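# Place pink fabric flat on template between blue strips

## Task

Set the small pink cloth piece down so it lies flat on the white template, in the gap between the two blue strips, without shifting the template much, and finish with the gripper released from the cloth.

## Robot and tools

Robot: two arms, left_arm and right_arm, each ending in a two-finger gripper. Calibrated base positions in the scene frame: left_arm (+0.002, +0.229, +0.030) m, right_arm (-0.011, -0.348, +0.007) m, each turned only slightly about z. A two-camera stand is fixed to the floor behind them.

Frame: the scene frame has its origin at table-top height, halfway between the nominal bases. +x points out over the table, +y toward the left_arm side, +z up. Arm names do not match left or right in the images. Results give each gripper's end_effector_position (m) and end_effector_quat_wxyz in this frame; the position is the point between the finger pads, just under 1 cm behind the tips, and may be off by a few cm, more at long reach. The fingers point along the gripper's +z and separate along its y.

Row format (shared by execute_actions and move): one flat list of 14 numbers, each in [-1, 1], always covering both arms: dx, dy, dz, rx, ry, rz, opening for left_arm, then the same seven for right_arm. dx..rz are offsets, not poses: they count from that arm's Hand target as it stood when the action or move began, along scene axes, and rotation is about the Hand target position. rx, ry, rz form one rotation vector. Scale: 1.0 equals 0.6 m or 180 degrees (so 0.1 is 6 cm). Opening is absolute: +1 fully open (about 87 mm between pads), +0.5 about 69 mm, 0 about 43 mm, -0.5 about 18 mm, -1 closed. Sending zeros for an arm's six pose numbers re-requests its current Hand target; the opening value is always obeyed, so to leave a gripper alone resend its present command (0 means half-closed, not 'no change').

execute_actions: actions is a list of actions; each action is a list of up to 15 rows, one per 1/30 s step. A short action holds its last row for the remaining steps. Every row inside one action is measured from that action's start, but each new action starts from the updated Hand target, so repeating an offset keeps moving. An empty list returns camera images and the scene state. cameras: list of names, ["all"], or [].

move: target is one row, or up to 15 rows all measured from the same starting Hand targets. The gripper travels in a straight line and does not avoid obstacles or the other arm. speed: m/s, 0.002 to 2.9, default 0.25 (rotation up to twice that in rad/s); one value or one per target. blend: corner rounding in m for a list (0 = stop at each). opening_speed: how fast openings change, per second on the -1..+1 scale, at least 0.2. blocking=false returns after about 0.5 s while motion continues. The result ends with a move: line: done (within 10 mm and 2 degrees), off_target, moving, held or fault, plus limits such as paced (pose clipped) or held (steps withheld). A whole move is capped at 10 s.

wait: seconds from 0 to 10; the robot keeps its last command and any running move continues. stop: brakes a running move. zoom_image: camera plus region [x0, y0, x1, y1] in pixels, at most 504 by 504, from that camera's most recent image. finished_scene: scene is the current scene number; call it only once the cloth is placed and released, as it cannot be reversed.

Cameras (896x504 each): cam_head_left, cam_head_right, cam_high, cam_low, cam_left_wrist, cam_right_wrist.

Reading results: Hand target is the last commanded pose after clipping, and it is the base for the next offsets. Tool commands lists each gripper's current command. grip_measured reports the finger position on the same -1..+1 scale (error up to about 0.043). Joint positions end with the gripper on a 0..1 scale. Joint velocities may say within noise. Joint torques include the arm's own weight. Motor temperatures are listed; MOTOR HOT appears at 75 °C, a fault folding that arm away at 90 °C, and limp motors at 100 °C.

Behaviour to expect: per step, orientation commands are limited to 40 degrees away from the measured one. Grippers often stop short of or below the target and can tilt, especially far out; check the pose after each move and send the remaining distance or a corrective rotation. Very small moves may do nothing or go sideways. A blocked arm keeps pressing until you command its target back past the contact. To grip, command about 0.04 below the grip_measured value at first contact; thin cloth gets less force.

Avoid: anything falling or being left off the table; fast or hard contact with the table, template or fixed parts; the two grippers or arms touching, including closing on the other arm's fingers; paths passing near an arm's own base (go around it); long stretched-out holding or pushing toward unreachable poses, which heats motors; releasing the cloth while it is still moving.

Each tool is called after ">>>" as name(argument=value, ...), one argument or row to a line, values as JSON.

## Session

>>> execute_actions(
  actions=[],
)

Scene clock: 0.00 s.
left_arm: end_effector_position=(+0.3826, +0.2254, +0.3922) grip_measured=+1.000 end_effector_quat_wxyz=(+0.710, +0.006, +0.705, -0.003) | right_arm: end_effector_position=(+0.3687, -0.3367, +0.0524) grip_measured=+0.971 end_effector_quat_wxyz=(+0.558, -0.015, +0.828, +0.058)
Joint positions: left_arm=[-0.016 1.039 1.044 0.002 0.004 0.003 1] | right_arm=[-0.005 1.543 0.381 0.777 -0.153 0.023 0.985]
Joint velocities: within noise
Joint torques (N m): no reading
Motor temperatures (°C): left_arm=[31 34 31 30 31 28 31] | right_arm=[30 34 33 29 26 29 27]
Heat: left arm: 34 °C; right arm: 34 °C.
Hand target: left_arm +0.3819, +0.2255, +0.3943; +0.710, +0.006, +0.704, -0.003 | right_arm +0.3733, -0.3367, +0.0604; +0.568, -0.017, +0.821, +0.057
Tool commands: left_gripper/opening=+1.0 right_gripper/opening=+1.0

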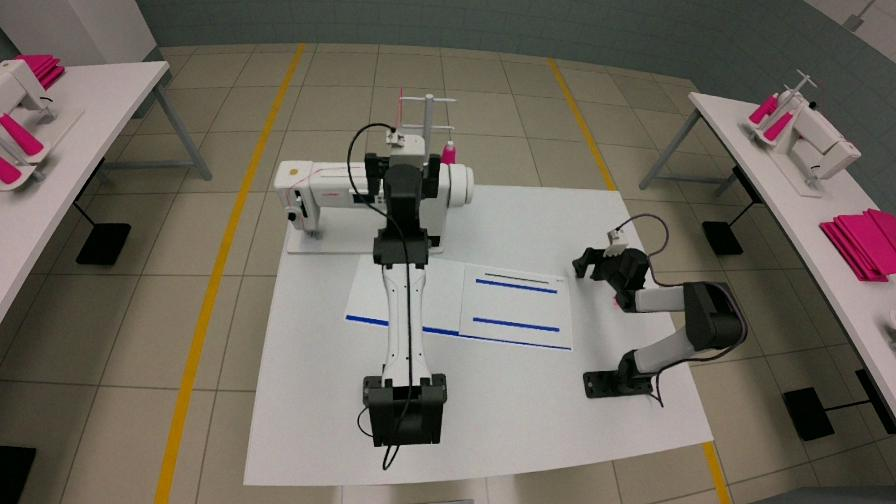

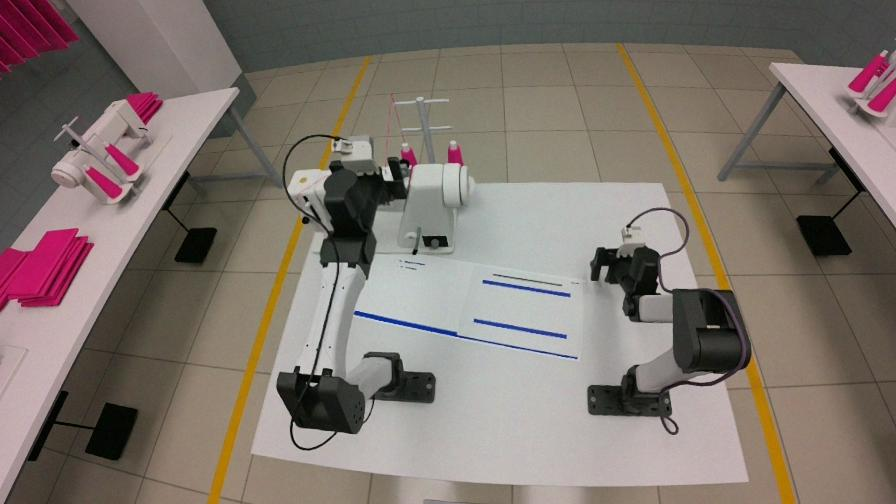

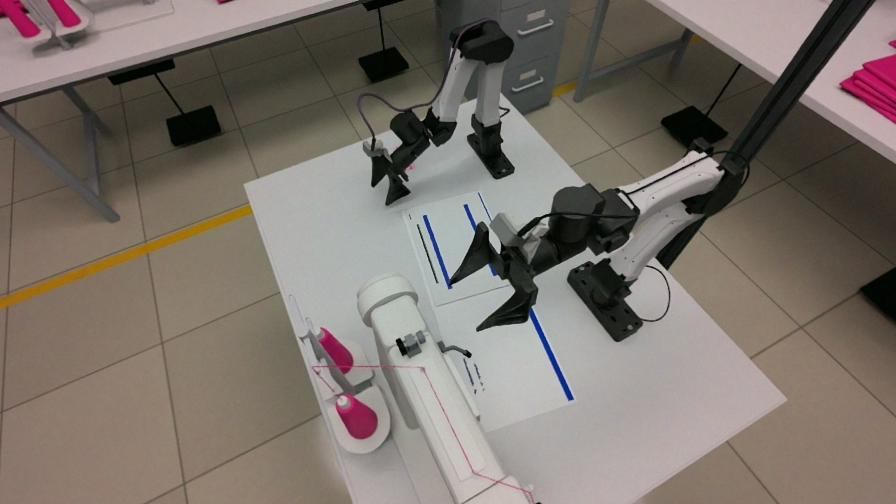

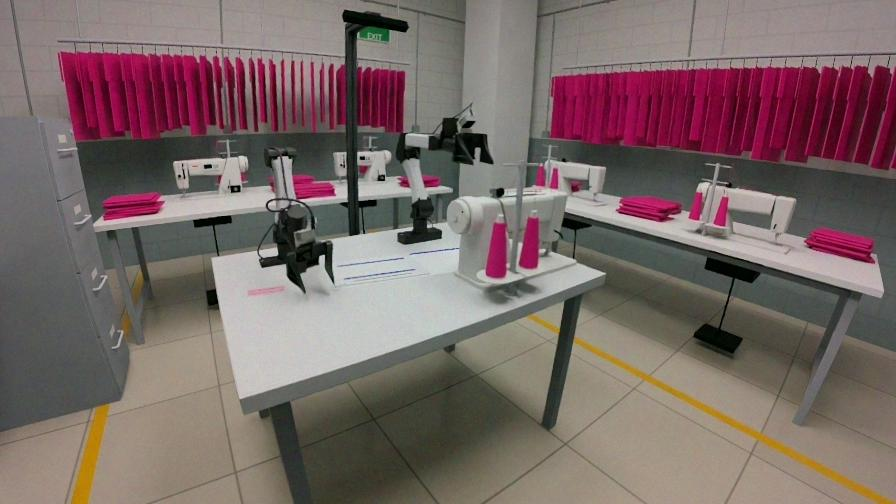

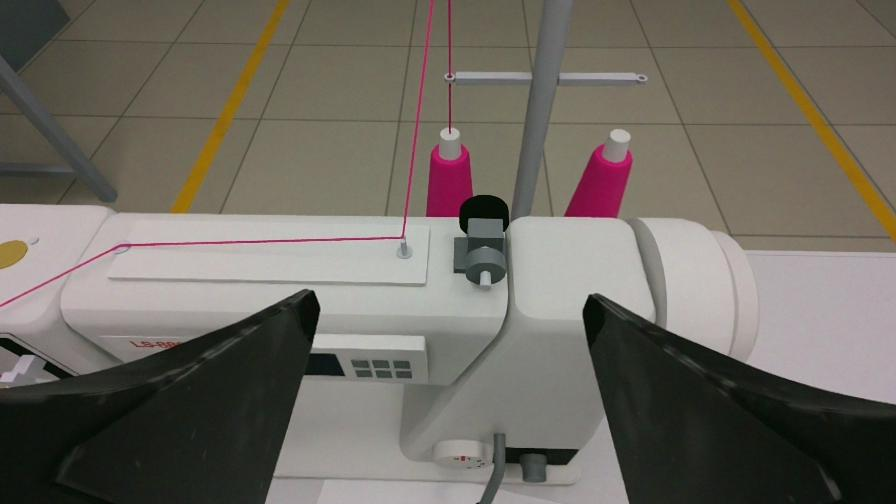

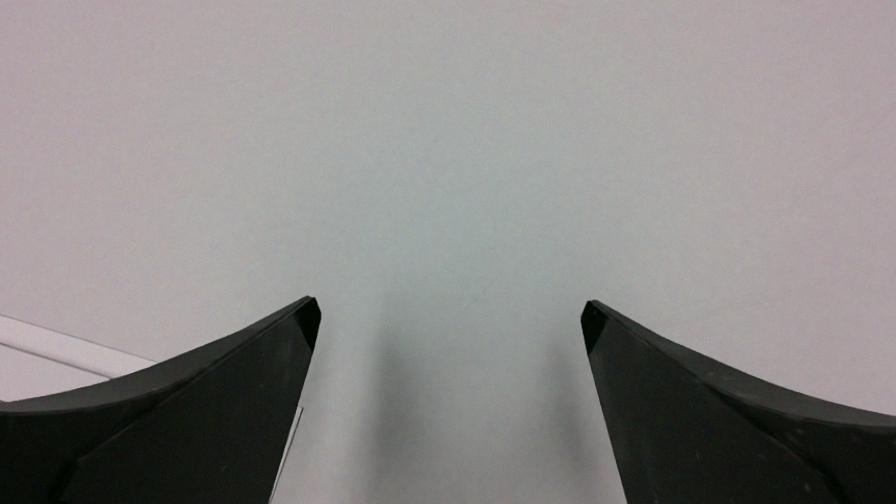

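>>> move(
  target=[
    [0,0,0,0,0,0,1,0,0,0.25,0,0.1,0,1],
    [0,0,0,0,0,0,1,-0.2,0,0.4,0,0.37,0,1],
  ],
  cameras=["all"],
)

Scene clock: 6.93 s.
left_arm: end_effector_position=(+0.3826, +0.2254, +0.3922) grip_measured=+1.000 end_effector_quat_wxyz=(+0.710, +0.006, +0.705, -0.003) | right_arm: end_effector_position=(+0.2659, -0.3340, +0.3025) grip_measured=+0.971 end_effector_quat_wxyz=(+0.228, +0.017, +0.971, +0.067)
Joint positions: left_arm=[-0.016 1.039 1.044 0.002 0.004 0.003 1] | right_arm=[-0.005 1.52 1.958 -1.548 -0.143 0.025 0.985]
Joint torques (N m): left_arm=[-0.13 -3.58 7.02 1.84 0.01 0.02] | right_arm=[-0.54 -5.91 4.25 1.07 0.03 0.24]
Heat: left arm: 34 °C; right arm: 35 °C.
Hand target: left_arm +0.3819, +0.2255, +0.3943; +0.710, +0.006, +0.704, -0.003 | right_arm +0.2533, -0.3368, +0.3004; +0.025, +0.017, +0.998, +0.057
Off the commanded pose: left_arm 0.002 m, 0 deg | right_arm 0.013 m, 24 deg.
joint sent to its limit (right arm) — joint 4 (wrist pitch), lower limit. The joint targets are off in orientation, not in position.
move: off_target (right_arm)

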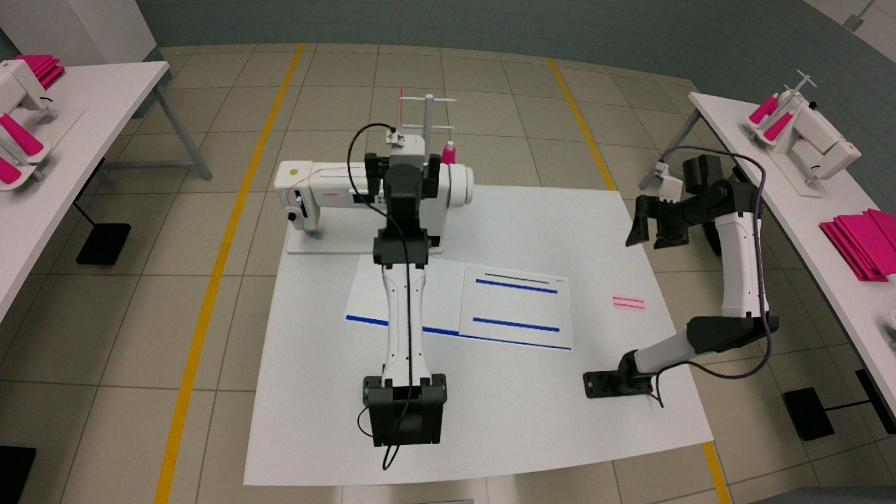

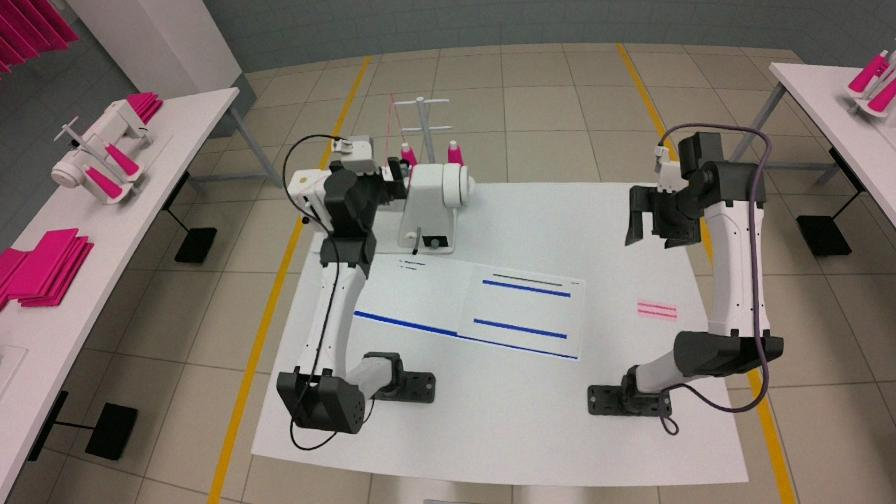

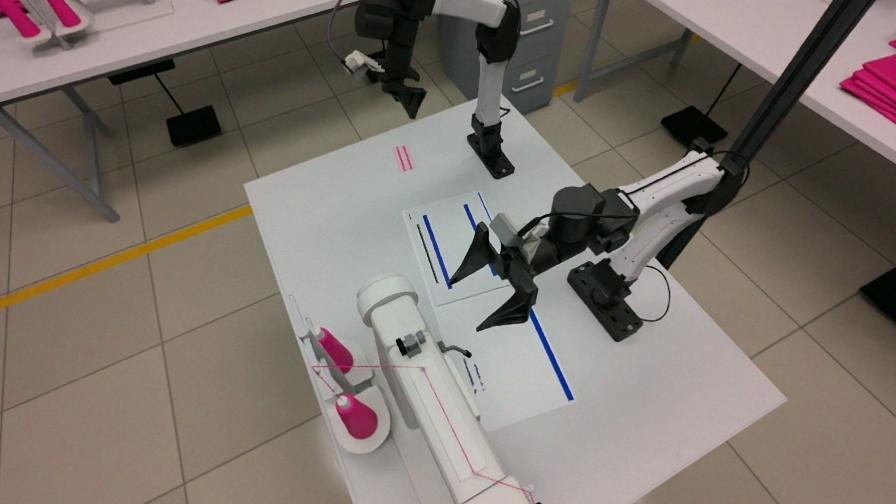

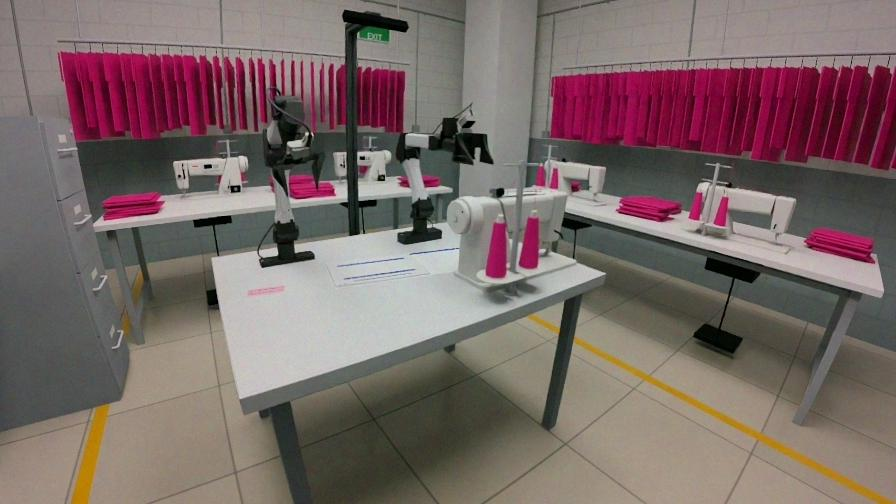

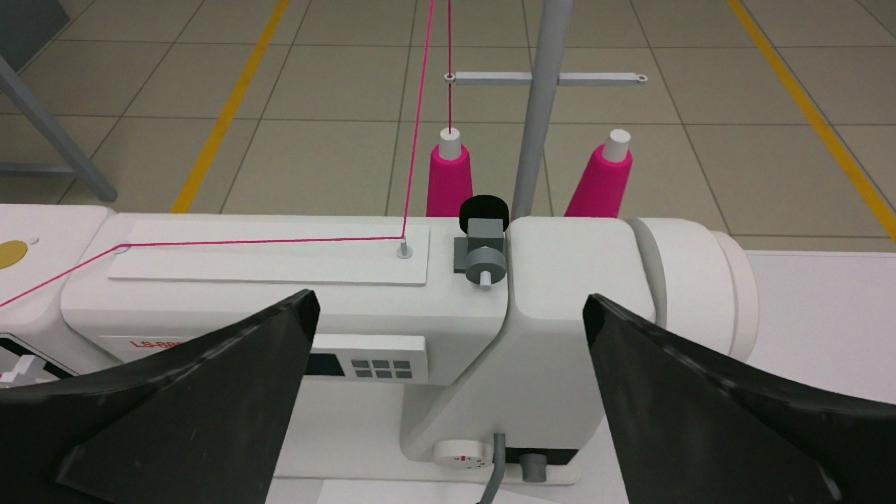

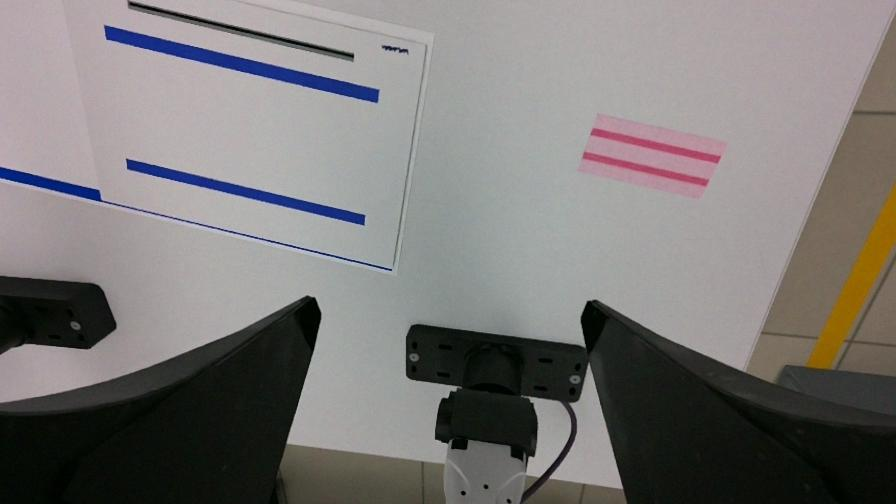

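>>> zoom_image(
  camera="cam_right_wrist",
  region=[560, 90, 760, 220],
)

>>> move(
  target=[0,0,0,0,0,0,1,0.05,-0.18,-0.2,0,0,0,1],
  cameras=["all"],
)

Scaled by 2.520 from the camera's 896x504 image, which has a finer 1280x720 frame.

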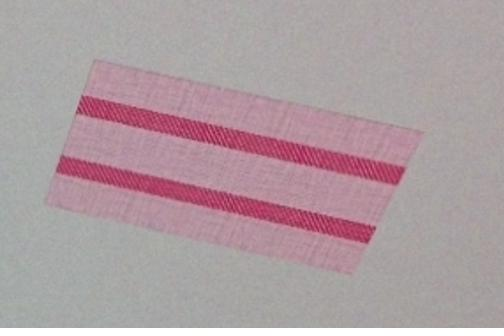

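Scene clock: 19.47 s.
left_arm: end_effector_position=(+0.3826, +0.2254, +0.3922) grip_measured=+1.000 end_effector_quat_wxyz=(+0.710, +0.006, +0.705, -0.003) | right_arm: end_effector_position=(+0.2825, -0.4401, +0.1765) grip_measured=+0.971 end_effector_quat_wxyz=(+0.021, +0.023, +0.997, +0.066)
Joint positions: left_arm=[-0.016 1.039 1.044 0.002 0.004 0.003 1] | right_arm=[-0.306 1.883 1.857 -1.548 -0.139 -0.297 0.985]
Joint torques (N m): left_arm=[-0.13 -3.58 6.99 1.84 0.01 0.02] | right_arm=[-0.32 -8.39 7.61 0.47 0.04 -0.07]
Heat: left arm: 35 °C; right arm: 36 °C.
Hand target: left_arm +0.3819, +0.2255, +0.3943; +0.710, +0.006, +0.704, -0.003 | right_arm +0.2833, -0.4447, +0.1804; +0.025, +0.017, +0.998, +0.057
Off the commanded pose: left_arm 0.002 m, 0 deg | right_arm 0.006 m, 1 deg.
move: done

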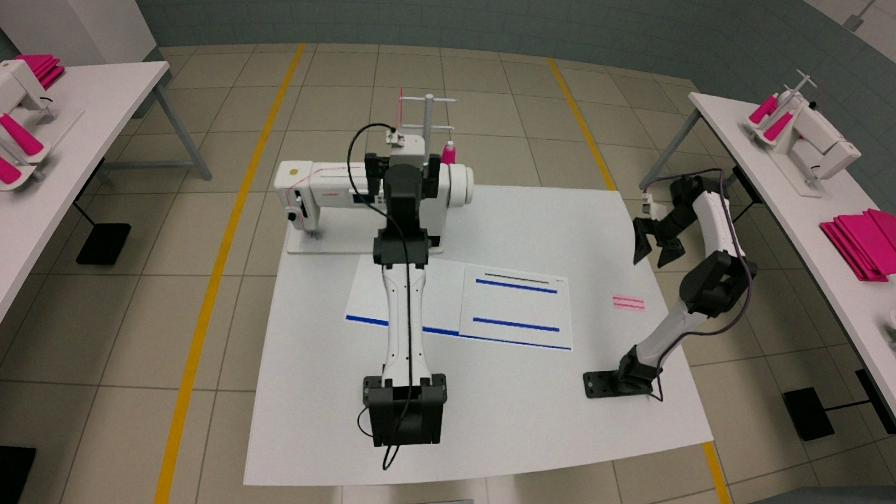

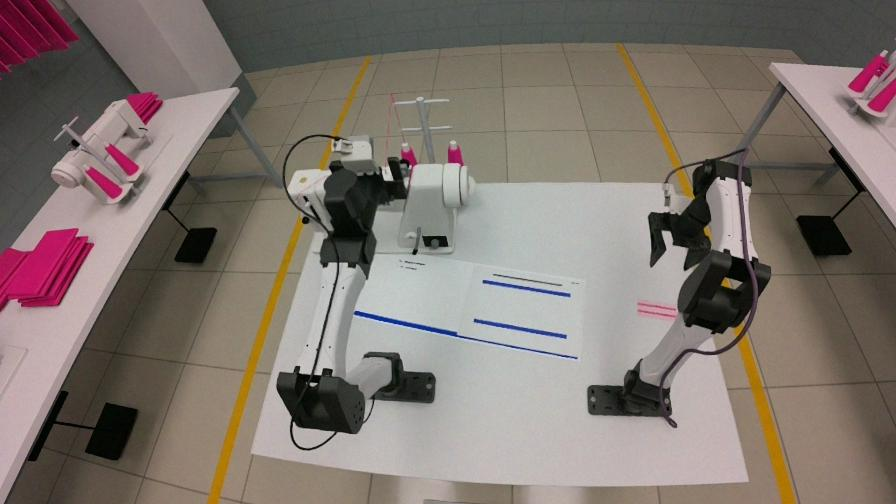

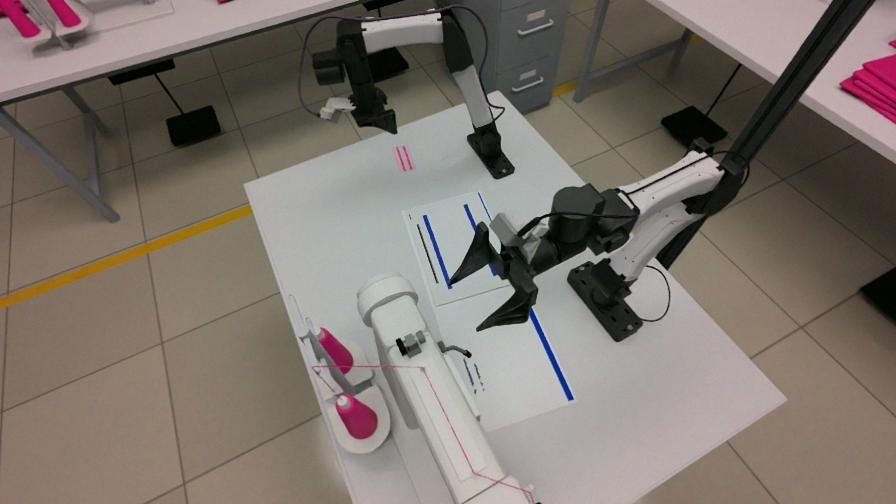

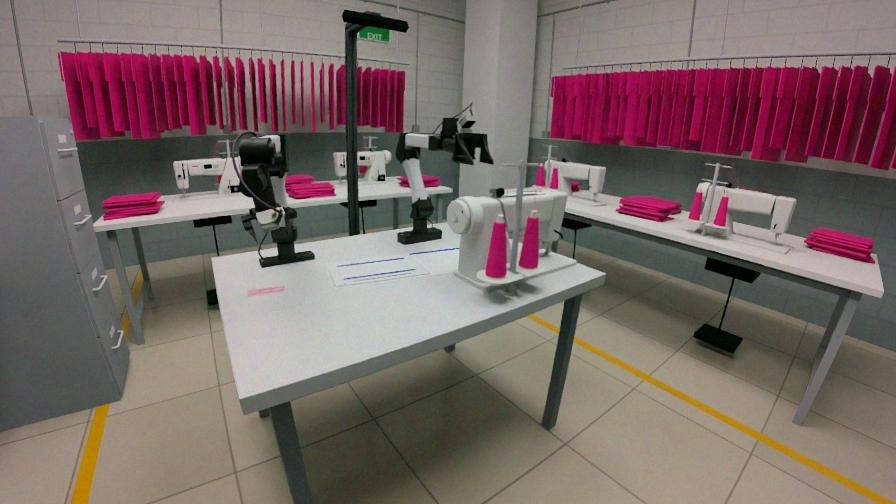

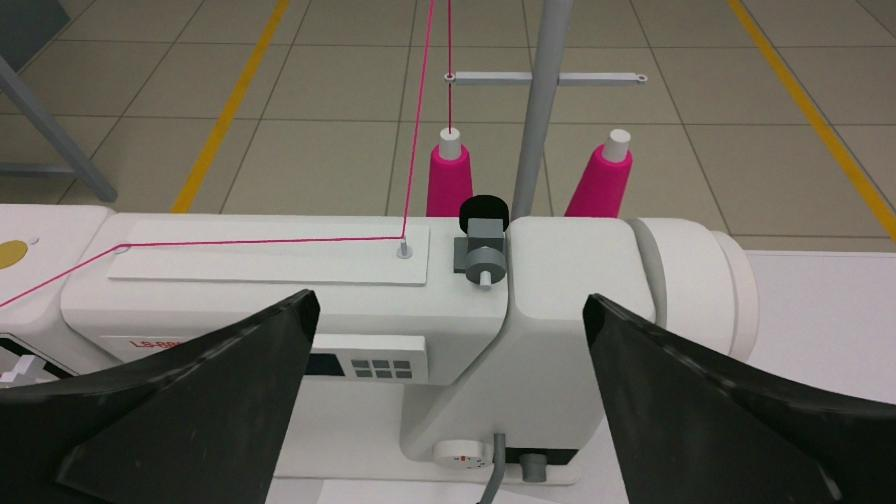

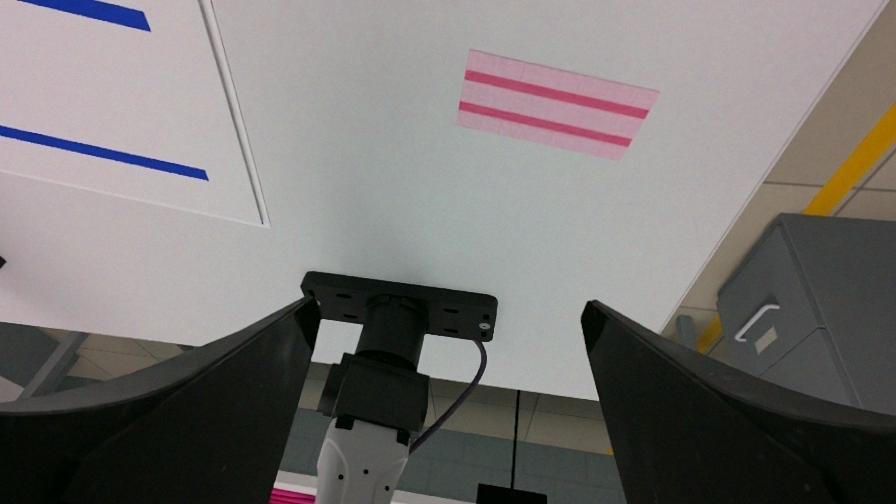

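>>> move(
  target=[0,0,0,0,0,0,1,0,0,-0.02,-0.042,0.0145,0,1],
  cameras=["cam_right_wrist","cam_head_right"],
)

Scene clock: 34.33 s.
left_arm: end_effector_position=(+0.3826, +0.2254, +0.3922) grip_measured=+1.000 end_effector_quat_wxyz=(+0.710, +0.006, +0.705, -0.003) | right_arm: end_effector_position=(+0.2852, -0.4444, +0.1683) grip_measured=+0.971 end_effector_quat_wxyz=(+0.004, +0.012, +1.000, -0.001)
Joint positions: left_arm=[-0.016 1.039 1.044 0.002 0.004 0.003 1] | right_arm=[-0.244 1.883 1.826 -1.505 0 -0.256 0.985]
Joint torques (N m): left_arm=[-0.14 -3.56 7.01 1.84 0.02 0.02] | right_arm=[0.28 -9.26 4.67 0.64 0.13 0.25]
Heat: left arm: 35 °C; right arm: 38 °C.
Hand target: left_arm +0.3819, +0.2255, +0.3943; +0.710, +0.006, +0.704, -0.003 | right_arm +0.2833, -0.4447, +0.1683; +0.003, +0.017, +1.000, -0.009
Off the commanded pose: left_arm 0.002 m, 0 deg | right_arm 0.002 m, 1 deg.
move: done
Images, in order (width x height): cam_head_right 896x504, cam_right_wrist 896x504.

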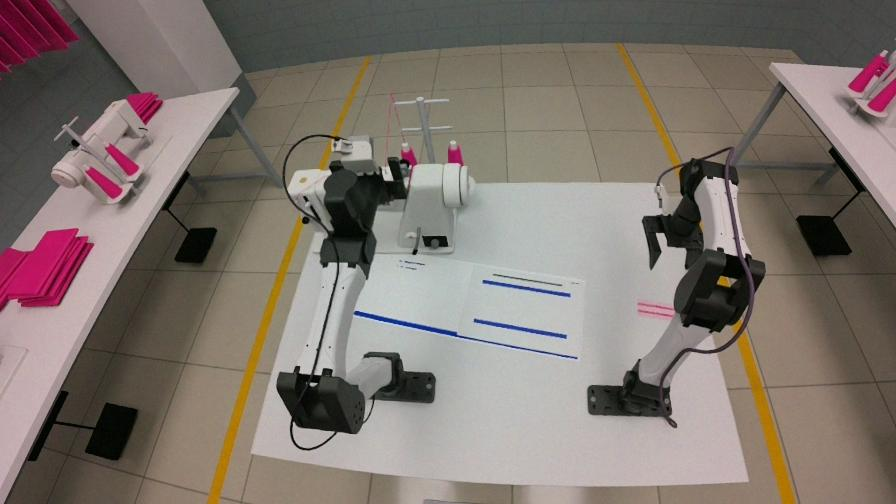

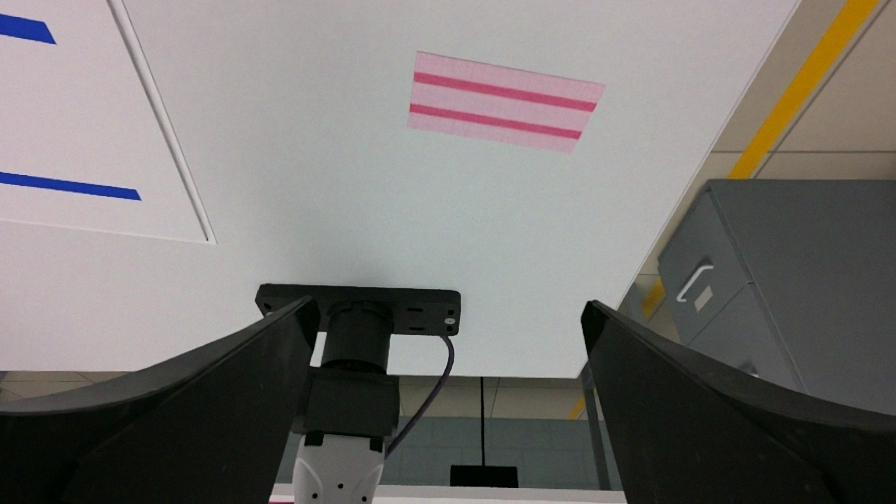

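>>> move(
  target=[0,0,0,0,0,0,1,-0.079,0.0,-0.18,0,0,-0.048,-0.35],
  cameras=["cam_right_wrist","cam_head_right","cam_high"],
)

Scene clock: 42.63 s.
left_arm: end_effector_position=(+0.3826, +0.2254, +0.3922) grip_measured=+1.000 end_effector_quat_wxyz=(+0.710, +0.006, +0.705, -0.003) | right_arm: end_effector_position=(+0.2384, -0.4422, +0.0553) grip_measured=-0.350 end_effector_quat_wxyz=(-0.007, +0.084, +0.996, +0.001)
Joint positions: left_arm=[-0.016 1.039 1.044 0.002 0.004 0.003 1] | right_arm=[-0.297 1.761 1.216 -1.038 0.001 -0.166 0.325]
Joint torques (N m): left_arm=[-0.13 -3.59 7.01 1.85 0.01 0.02] | right_arm=[-0.4 -10.4 4.44 0.57 0.15 0.26]
Motor temperatures (°C): left_arm=[31 35 34 33 31 28 31] | right_arm=[30 40 36 30 26 29 27]
Heat: left arm: 35 °C; right arm: 40 °C.
Hand target: left_arm +0.3819, +0.2255, +0.3943; +0.710, +0.006, +0.704, -0.003 | right_arm +0.2359, -0.4448, +0.0604; +0.002, +0.092, +0.996, -0.009
Off the commanded pose: left_arm 0.002 m, 0 deg | right_arm 0.006 m, 2 deg.
move: done
Images, in order (width x height): cam_head_right 896x504, cam_high 896x504, cam_right_wrist 896x504.

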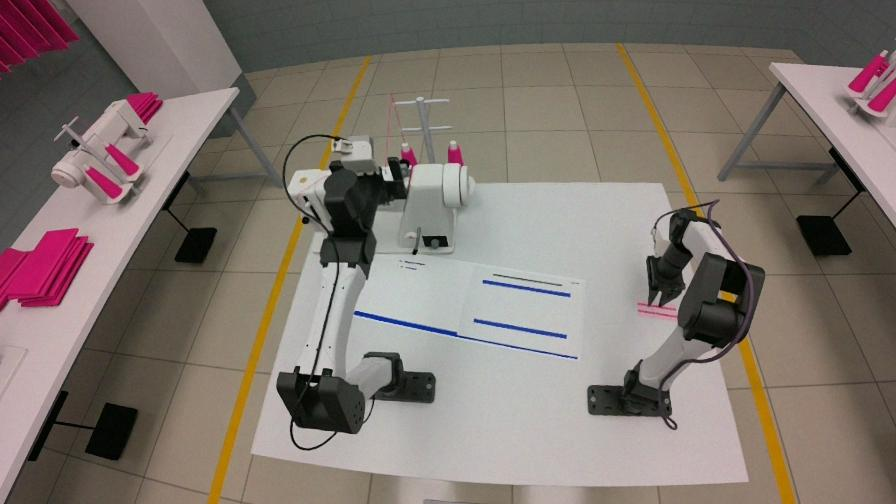

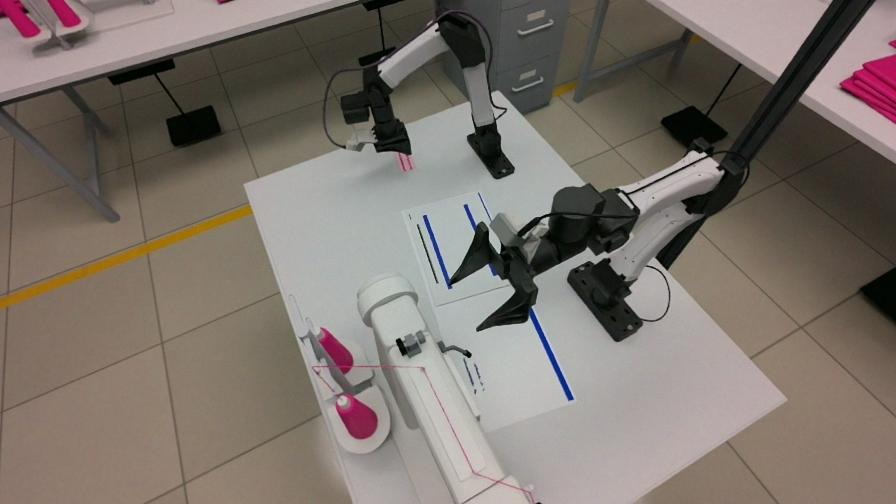

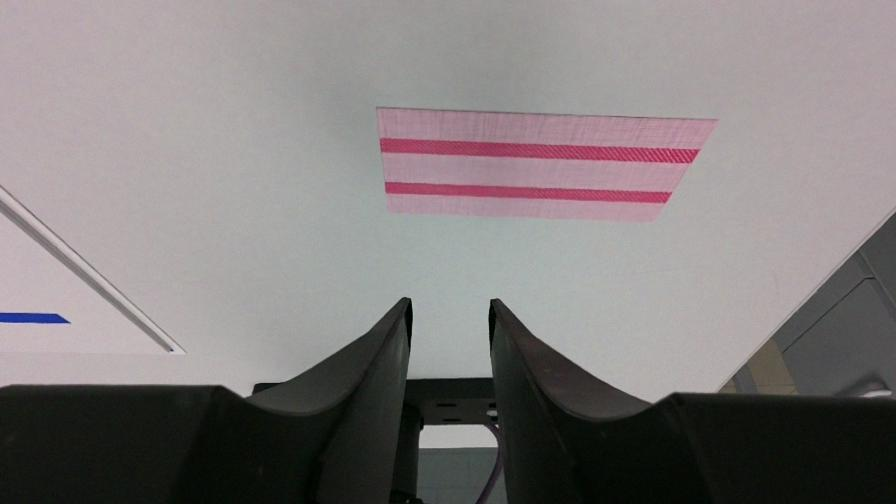

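>>> move(
  target=[0,0,0,0,0,0,1,0.004,0.012,-0.065,0,0,0,-0.35],
  cameras=["cam_right_wrist"],
  speed=0.1,
)

Scene clock: 46.07 s.
left_arm: end_effector_position=(+0.3826, +0.2254, +0.3922) grip_measured=+1.000 end_effector_quat_wxyz=(+0.710, +0.006, +0.705, -0.003) | right_arm: end_effector_position=(+0.2415, -0.4381, +0.0261) grip_measured=-0.350 end_effector_quat_wxyz=(+0.012, +0.089, +0.996, -0.004)
Joint positions: left_arm=[-0.016 1.039 1.044 0.002 0.004 0.003 1] | right_arm=[-0.282 1.772 1.11 -0.885 0.002 -0.142 0.325]
Joint torques (N m): left_arm=[-0.13 -3.59 7.02 1.84 0.02 0.01] | right_arm=[0.43 -6.23 4.67 0.68 0.15 0.26]
Heat: left arm: 35 °C; right arm: 41 °C.
Hand target: left_arm +0.3819, +0.2255, +0.3943; +0.710, +0.006, +0.704, -0.003 | right_arm +0.2383, -0.4375, +0.0214; +0.002, +0.092, +0.996, -0.009
Off the commanded pose: left_arm 0.002 m, 0 deg | right_arm 0.006 m, 1 deg.
move: done
Images, in order (width x height): cam_right_wrist 896x504.

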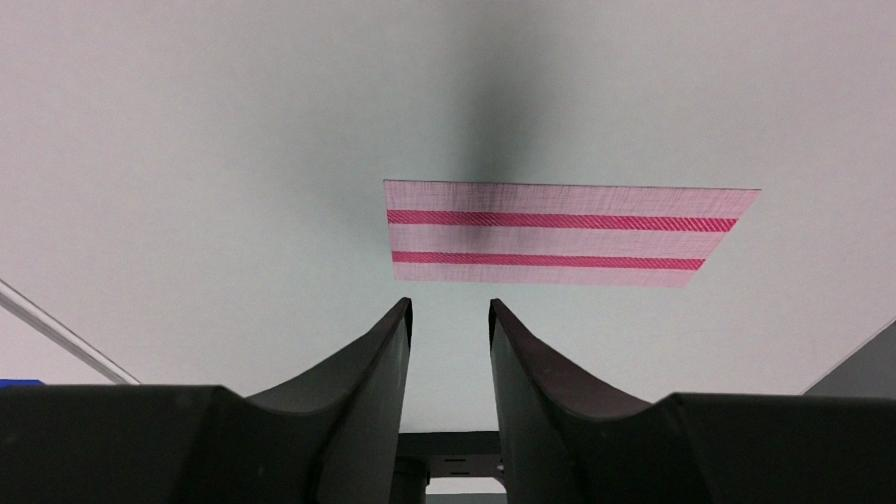

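>>> move(
  target=[0,0,0,0,0,0,1,0,0,-0.02,0,0,0,-0.35],
  cameras=["cam_right_wrist"],
  speed=0.05,
)

Scene clock: 48.73 s.
left_arm: end_effector_position=(+0.3826, +0.2254, +0.3922) grip_measured=+1.000 end_effector_quat_wxyz=(+0.710, +0.006, +0.705, -0.003) | right_arm: end_effector_position=(+0.2420, -0.4383, +0.0144) grip_measured=-0.350 end_effector_quat_wxyz=(+0.012, +0.089, +0.996, -0.004)
Joint positions: left_arm=[-0.016 1.039 1.044 0.002 0.004 0.003 1] | right_arm=[-0.282 1.791 1.084 -0.837 0.002 -0.142 0.325]
Joint torques (N m): left_arm=[-0.12 -3.58 7.01 1.84 0.01 0.02] | right_arm=[0.42 -6.17 4.49 0.68 0.14 0.25]
Heat: left arm: 35 °C; right arm: 41 °C.
Hand target: left_arm +0.3819, +0.2255, +0.3943; +0.710, +0.006, +0.704, -0.003 | right_arm +0.2383, -0.4375, +0.0094; +0.002, +0.092, +0.996, -0.009
Off the commanded pose: left_arm 0.002 m, 0 deg | right_arm 0.006 m, 1 deg.
move: done
Images, in order (width x height): cam_right_wrist 896x504.

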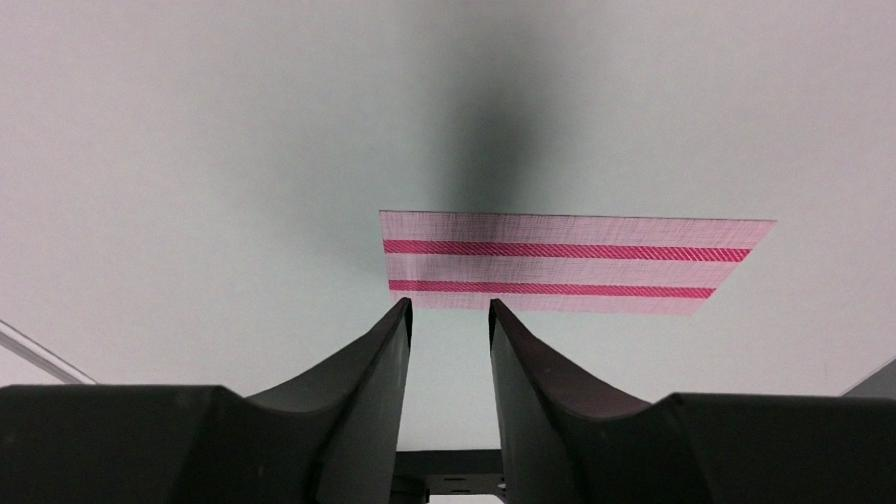

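>>> move(
  target=[0,0,0,0,0,0,1,0,0,-0.012,0,0,0,-0.35],
  cameras=["cam_right_wrist"],
  speed=0.05,
)

>>> move(
  target=[0,0,0,0,0,0,1,0,0,-0.01,0,0,0,-0.35],
  cameras=["cam_right_wrist"],
  speed=0.05,
)

Scene clock: 52.57 s.
left_arm: end_effector_position=(+0.3826, +0.2254, +0.3922) grip_measured=+1.000 end_effector_quat_wxyz=(+0.710, +0.006, +0.705, -0.003) | right_arm: end_effector_position=(+0.2422, -0.4384, +0.0073) grip_measured=-0.350 end_effector_quat_wxyz=(+0.013, +0.089, +0.996, -0.004)
Joint positions: left_arm=[-0.016 1.039 1.044 0.002 0.004 0.003 1] | right_arm=[-0.282 1.805 1.069 -0.809 0.002 -0.142 0.325]
Joint torques (N m): left_arm=[-0.13 -3.55 7.01 1.85 0.01 0.02] | right_arm=[0.47 -6.23 4.41 0.67 0.15 0.27]
Heat: left arm: 35 °C; right arm: 40 °C.
Hand target: left_arm +0.3819, +0.2255, +0.3943; +0.710, +0.006, +0.704, -0.003 | right_arm +0.2383, -0.4375, +0.0022; +0.002, +0.092, +0.996, -0.009
Off the commanded pose: left_arm 0.002 m, 0 deg | right_arm 0.006 m, 1 deg.
move: done
Images, in order (width x height): cam_right_wrist 896x504.

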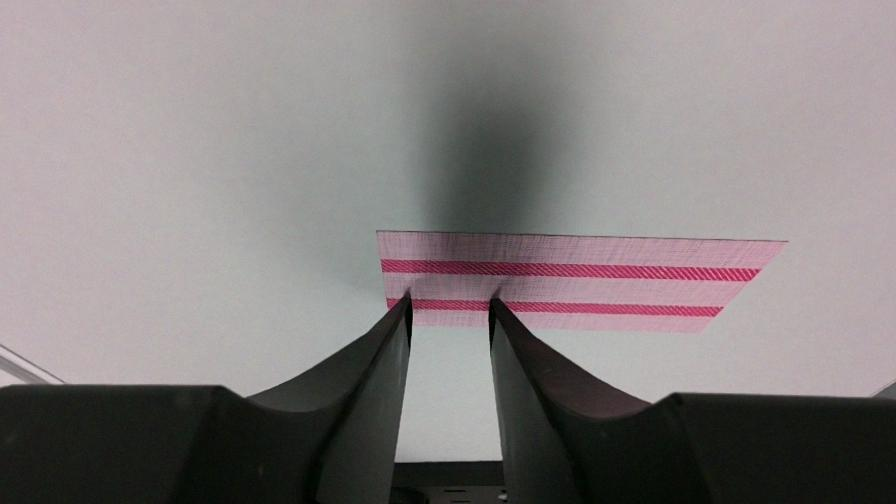

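Scene clock: 53.27 s.
left_arm: end_effector_position=(+0.3826, +0.2254, +0.3922) grip_measured=+1.000 end_effector_quat_wxyz=(+0.710, +0.006, +0.705, -0.003) | right_arm: end_effector_position=(+0.2435, -0.4388, +0.0067) grip_measured=-0.350 end_effector_quat_wxyz=(+0.015, +0.089, +0.996, -0.004)
Joint positions: left_arm=[-0.016 1.039 1.044 0.002 0.004 0.003 1] | right_arm=[-0.282 1.805 1.068 -0.802 0.002 -0.142 0.325]
Joint torques (N m): left_arm=[-0.14 -3.58 7.01 1.84 0.01 0.02] | right_arm=[0.42 -5.22 3.4 0.89 0.16 0.25]
Heat: left arm: 35 °C; right arm: 40 °C.
Hand target: left_arm +0.3819, +0.2255, +0.3943; +0.710, +0.006, +0.704, -0.003 | right_arm +0.2382, -0.4375, -0.0038; +0.002, +0.092, +0.996, -0.009
Off the commanded pose: left_arm 0.002 m, 0 deg | right_arm 0.012 m, 2 deg.
move: off_target (right_arm)
Images, in order (width x height): cam_right_wrist 896x504.

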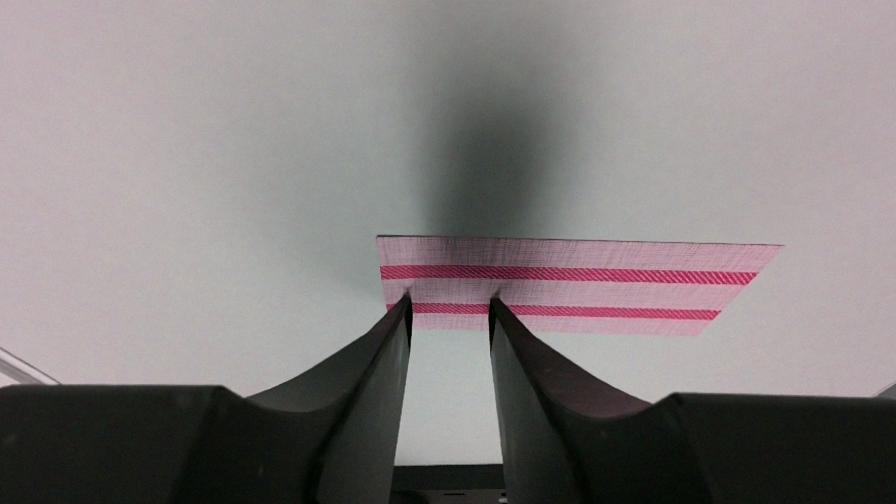

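>>> move(
  target=[
    [0,0,0,0,0,0,1,0,0,0.025,0,0,0,-0.35],
    [0,0,0,0,0,0,1,0.014,0,0.02,0,0,0,-0.35],
    [0,0,0,0,0,0,1,0.014,0,0.0,0,0,0,-0.35],
  ],
  cameras=["cam_right_wrist"],
  speed=0.05,
)

>>> move(
  target=[0,0,0,0,0,0,1,0,0,0,0,0,0,-1],
  cameras=["cam_right_wrist"],
  opening_speed=0.5,
)

Scene clock: 57.73 s.
left_arm: end_effector_position=(+0.3826, +0.2254, +0.3922) grip_measured=+1.000 end_effector_quat_wxyz=(+0.710, +0.006, +0.705, -0.003) | right_arm: end_effector_position=(+0.2423, -0.4362, +0.0060) grip_measured=-0.350 end_effector_quat_wxyz=(+0.004, +0.089, +0.996, -0.002)
Joint positions: left_arm=[-0.016 1.039 1.044 0.002 0.004 0.003 1] | right_arm=[-0.275 1.821 1.081 -0.822 0.003 -0.134 0.325]
Joint torques (N m): left_arm=[-0.13 -3.59 6.99 1.84 0.02 0.01] | right_arm=[0.5 -4.22 5.45 0.96 0.13 0.27]
Heat: left arm: 35 °C; right arm: 40 °C.
Hand target: left_arm +0.3819, +0.2255, +0.3943; +0.710, +0.006, +0.704, -0.003 | right_arm +0.2466, -0.4376, -0.0038; +0.002, +0.093, +0.996, -0.009
Off the commanded pose: left_arm 0.002 m, 0 deg | right_arm 0.011 m, 1 deg.
move: off_target (right_arm)
Images, in order (width x height): cam_right_wrist 896x504.

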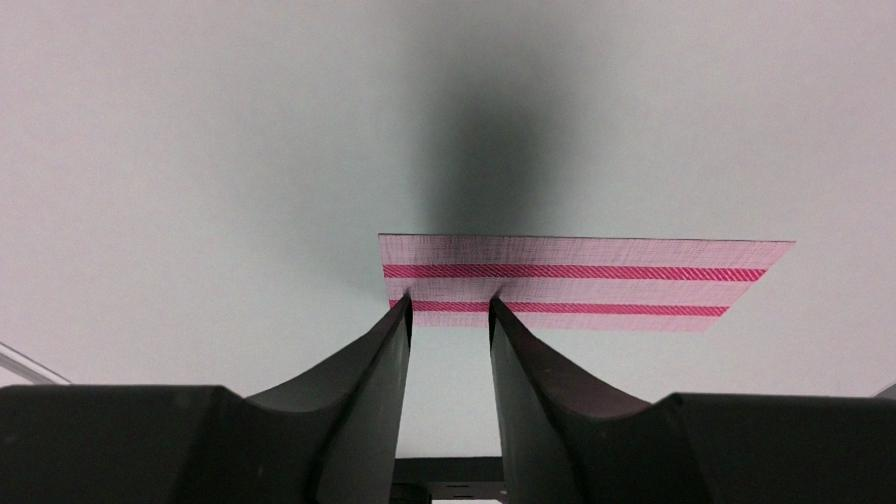

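Scene clock: 59.23 s.
left_arm: end_effector_position=(+0.3826, +0.2254, +0.3922) grip_measured=+1.000 end_effector_quat_wxyz=(+0.710, +0.006, +0.705, -0.003) | right_arm: end_effector_position=(+0.2420, -0.4355, +0.0060) grip_measured=-1.000 end_effector_quat_wxyz=(+0.003, +0.091, +0.996, -0.002)
Joint positions: left_arm=[-0.016 1.039 1.044 0.002 0.004 0.003 1] | right_arm=[-0.274 1.822 1.082 -0.824 0.003 -0.128 0]
Joint torques (N m): left_arm=[-0.12 -3.58 7.01 1.84 0.01 0.01] | right_arm=[0.39 -4.27 5.39 1.01 0.12 0.2]
Heat: left arm: 35 °C; right arm: 40 °C.
Hand target: left_arm +0.3819, +0.2255, +0.3943; +0.710, +0.006, +0.704, -0.003 | right_arm +0.2467, -0.4376, -0.0038; +0.002, +0.092, +0.996, -0.009
Off the commanded pose: left_arm 0.002 m, 0 deg | right_arm 0.011 m, 1 deg.
move: off_target (right_arm)
Images, in order (width x height): cam_right_wrist 896x504.

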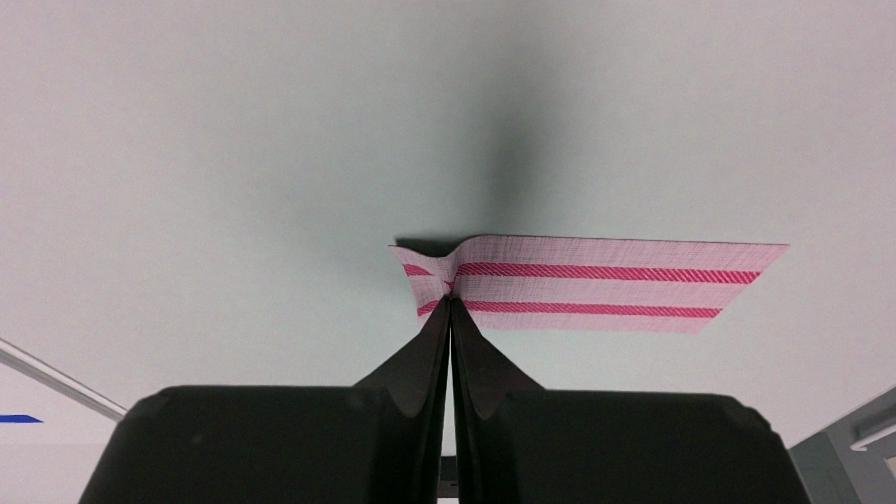

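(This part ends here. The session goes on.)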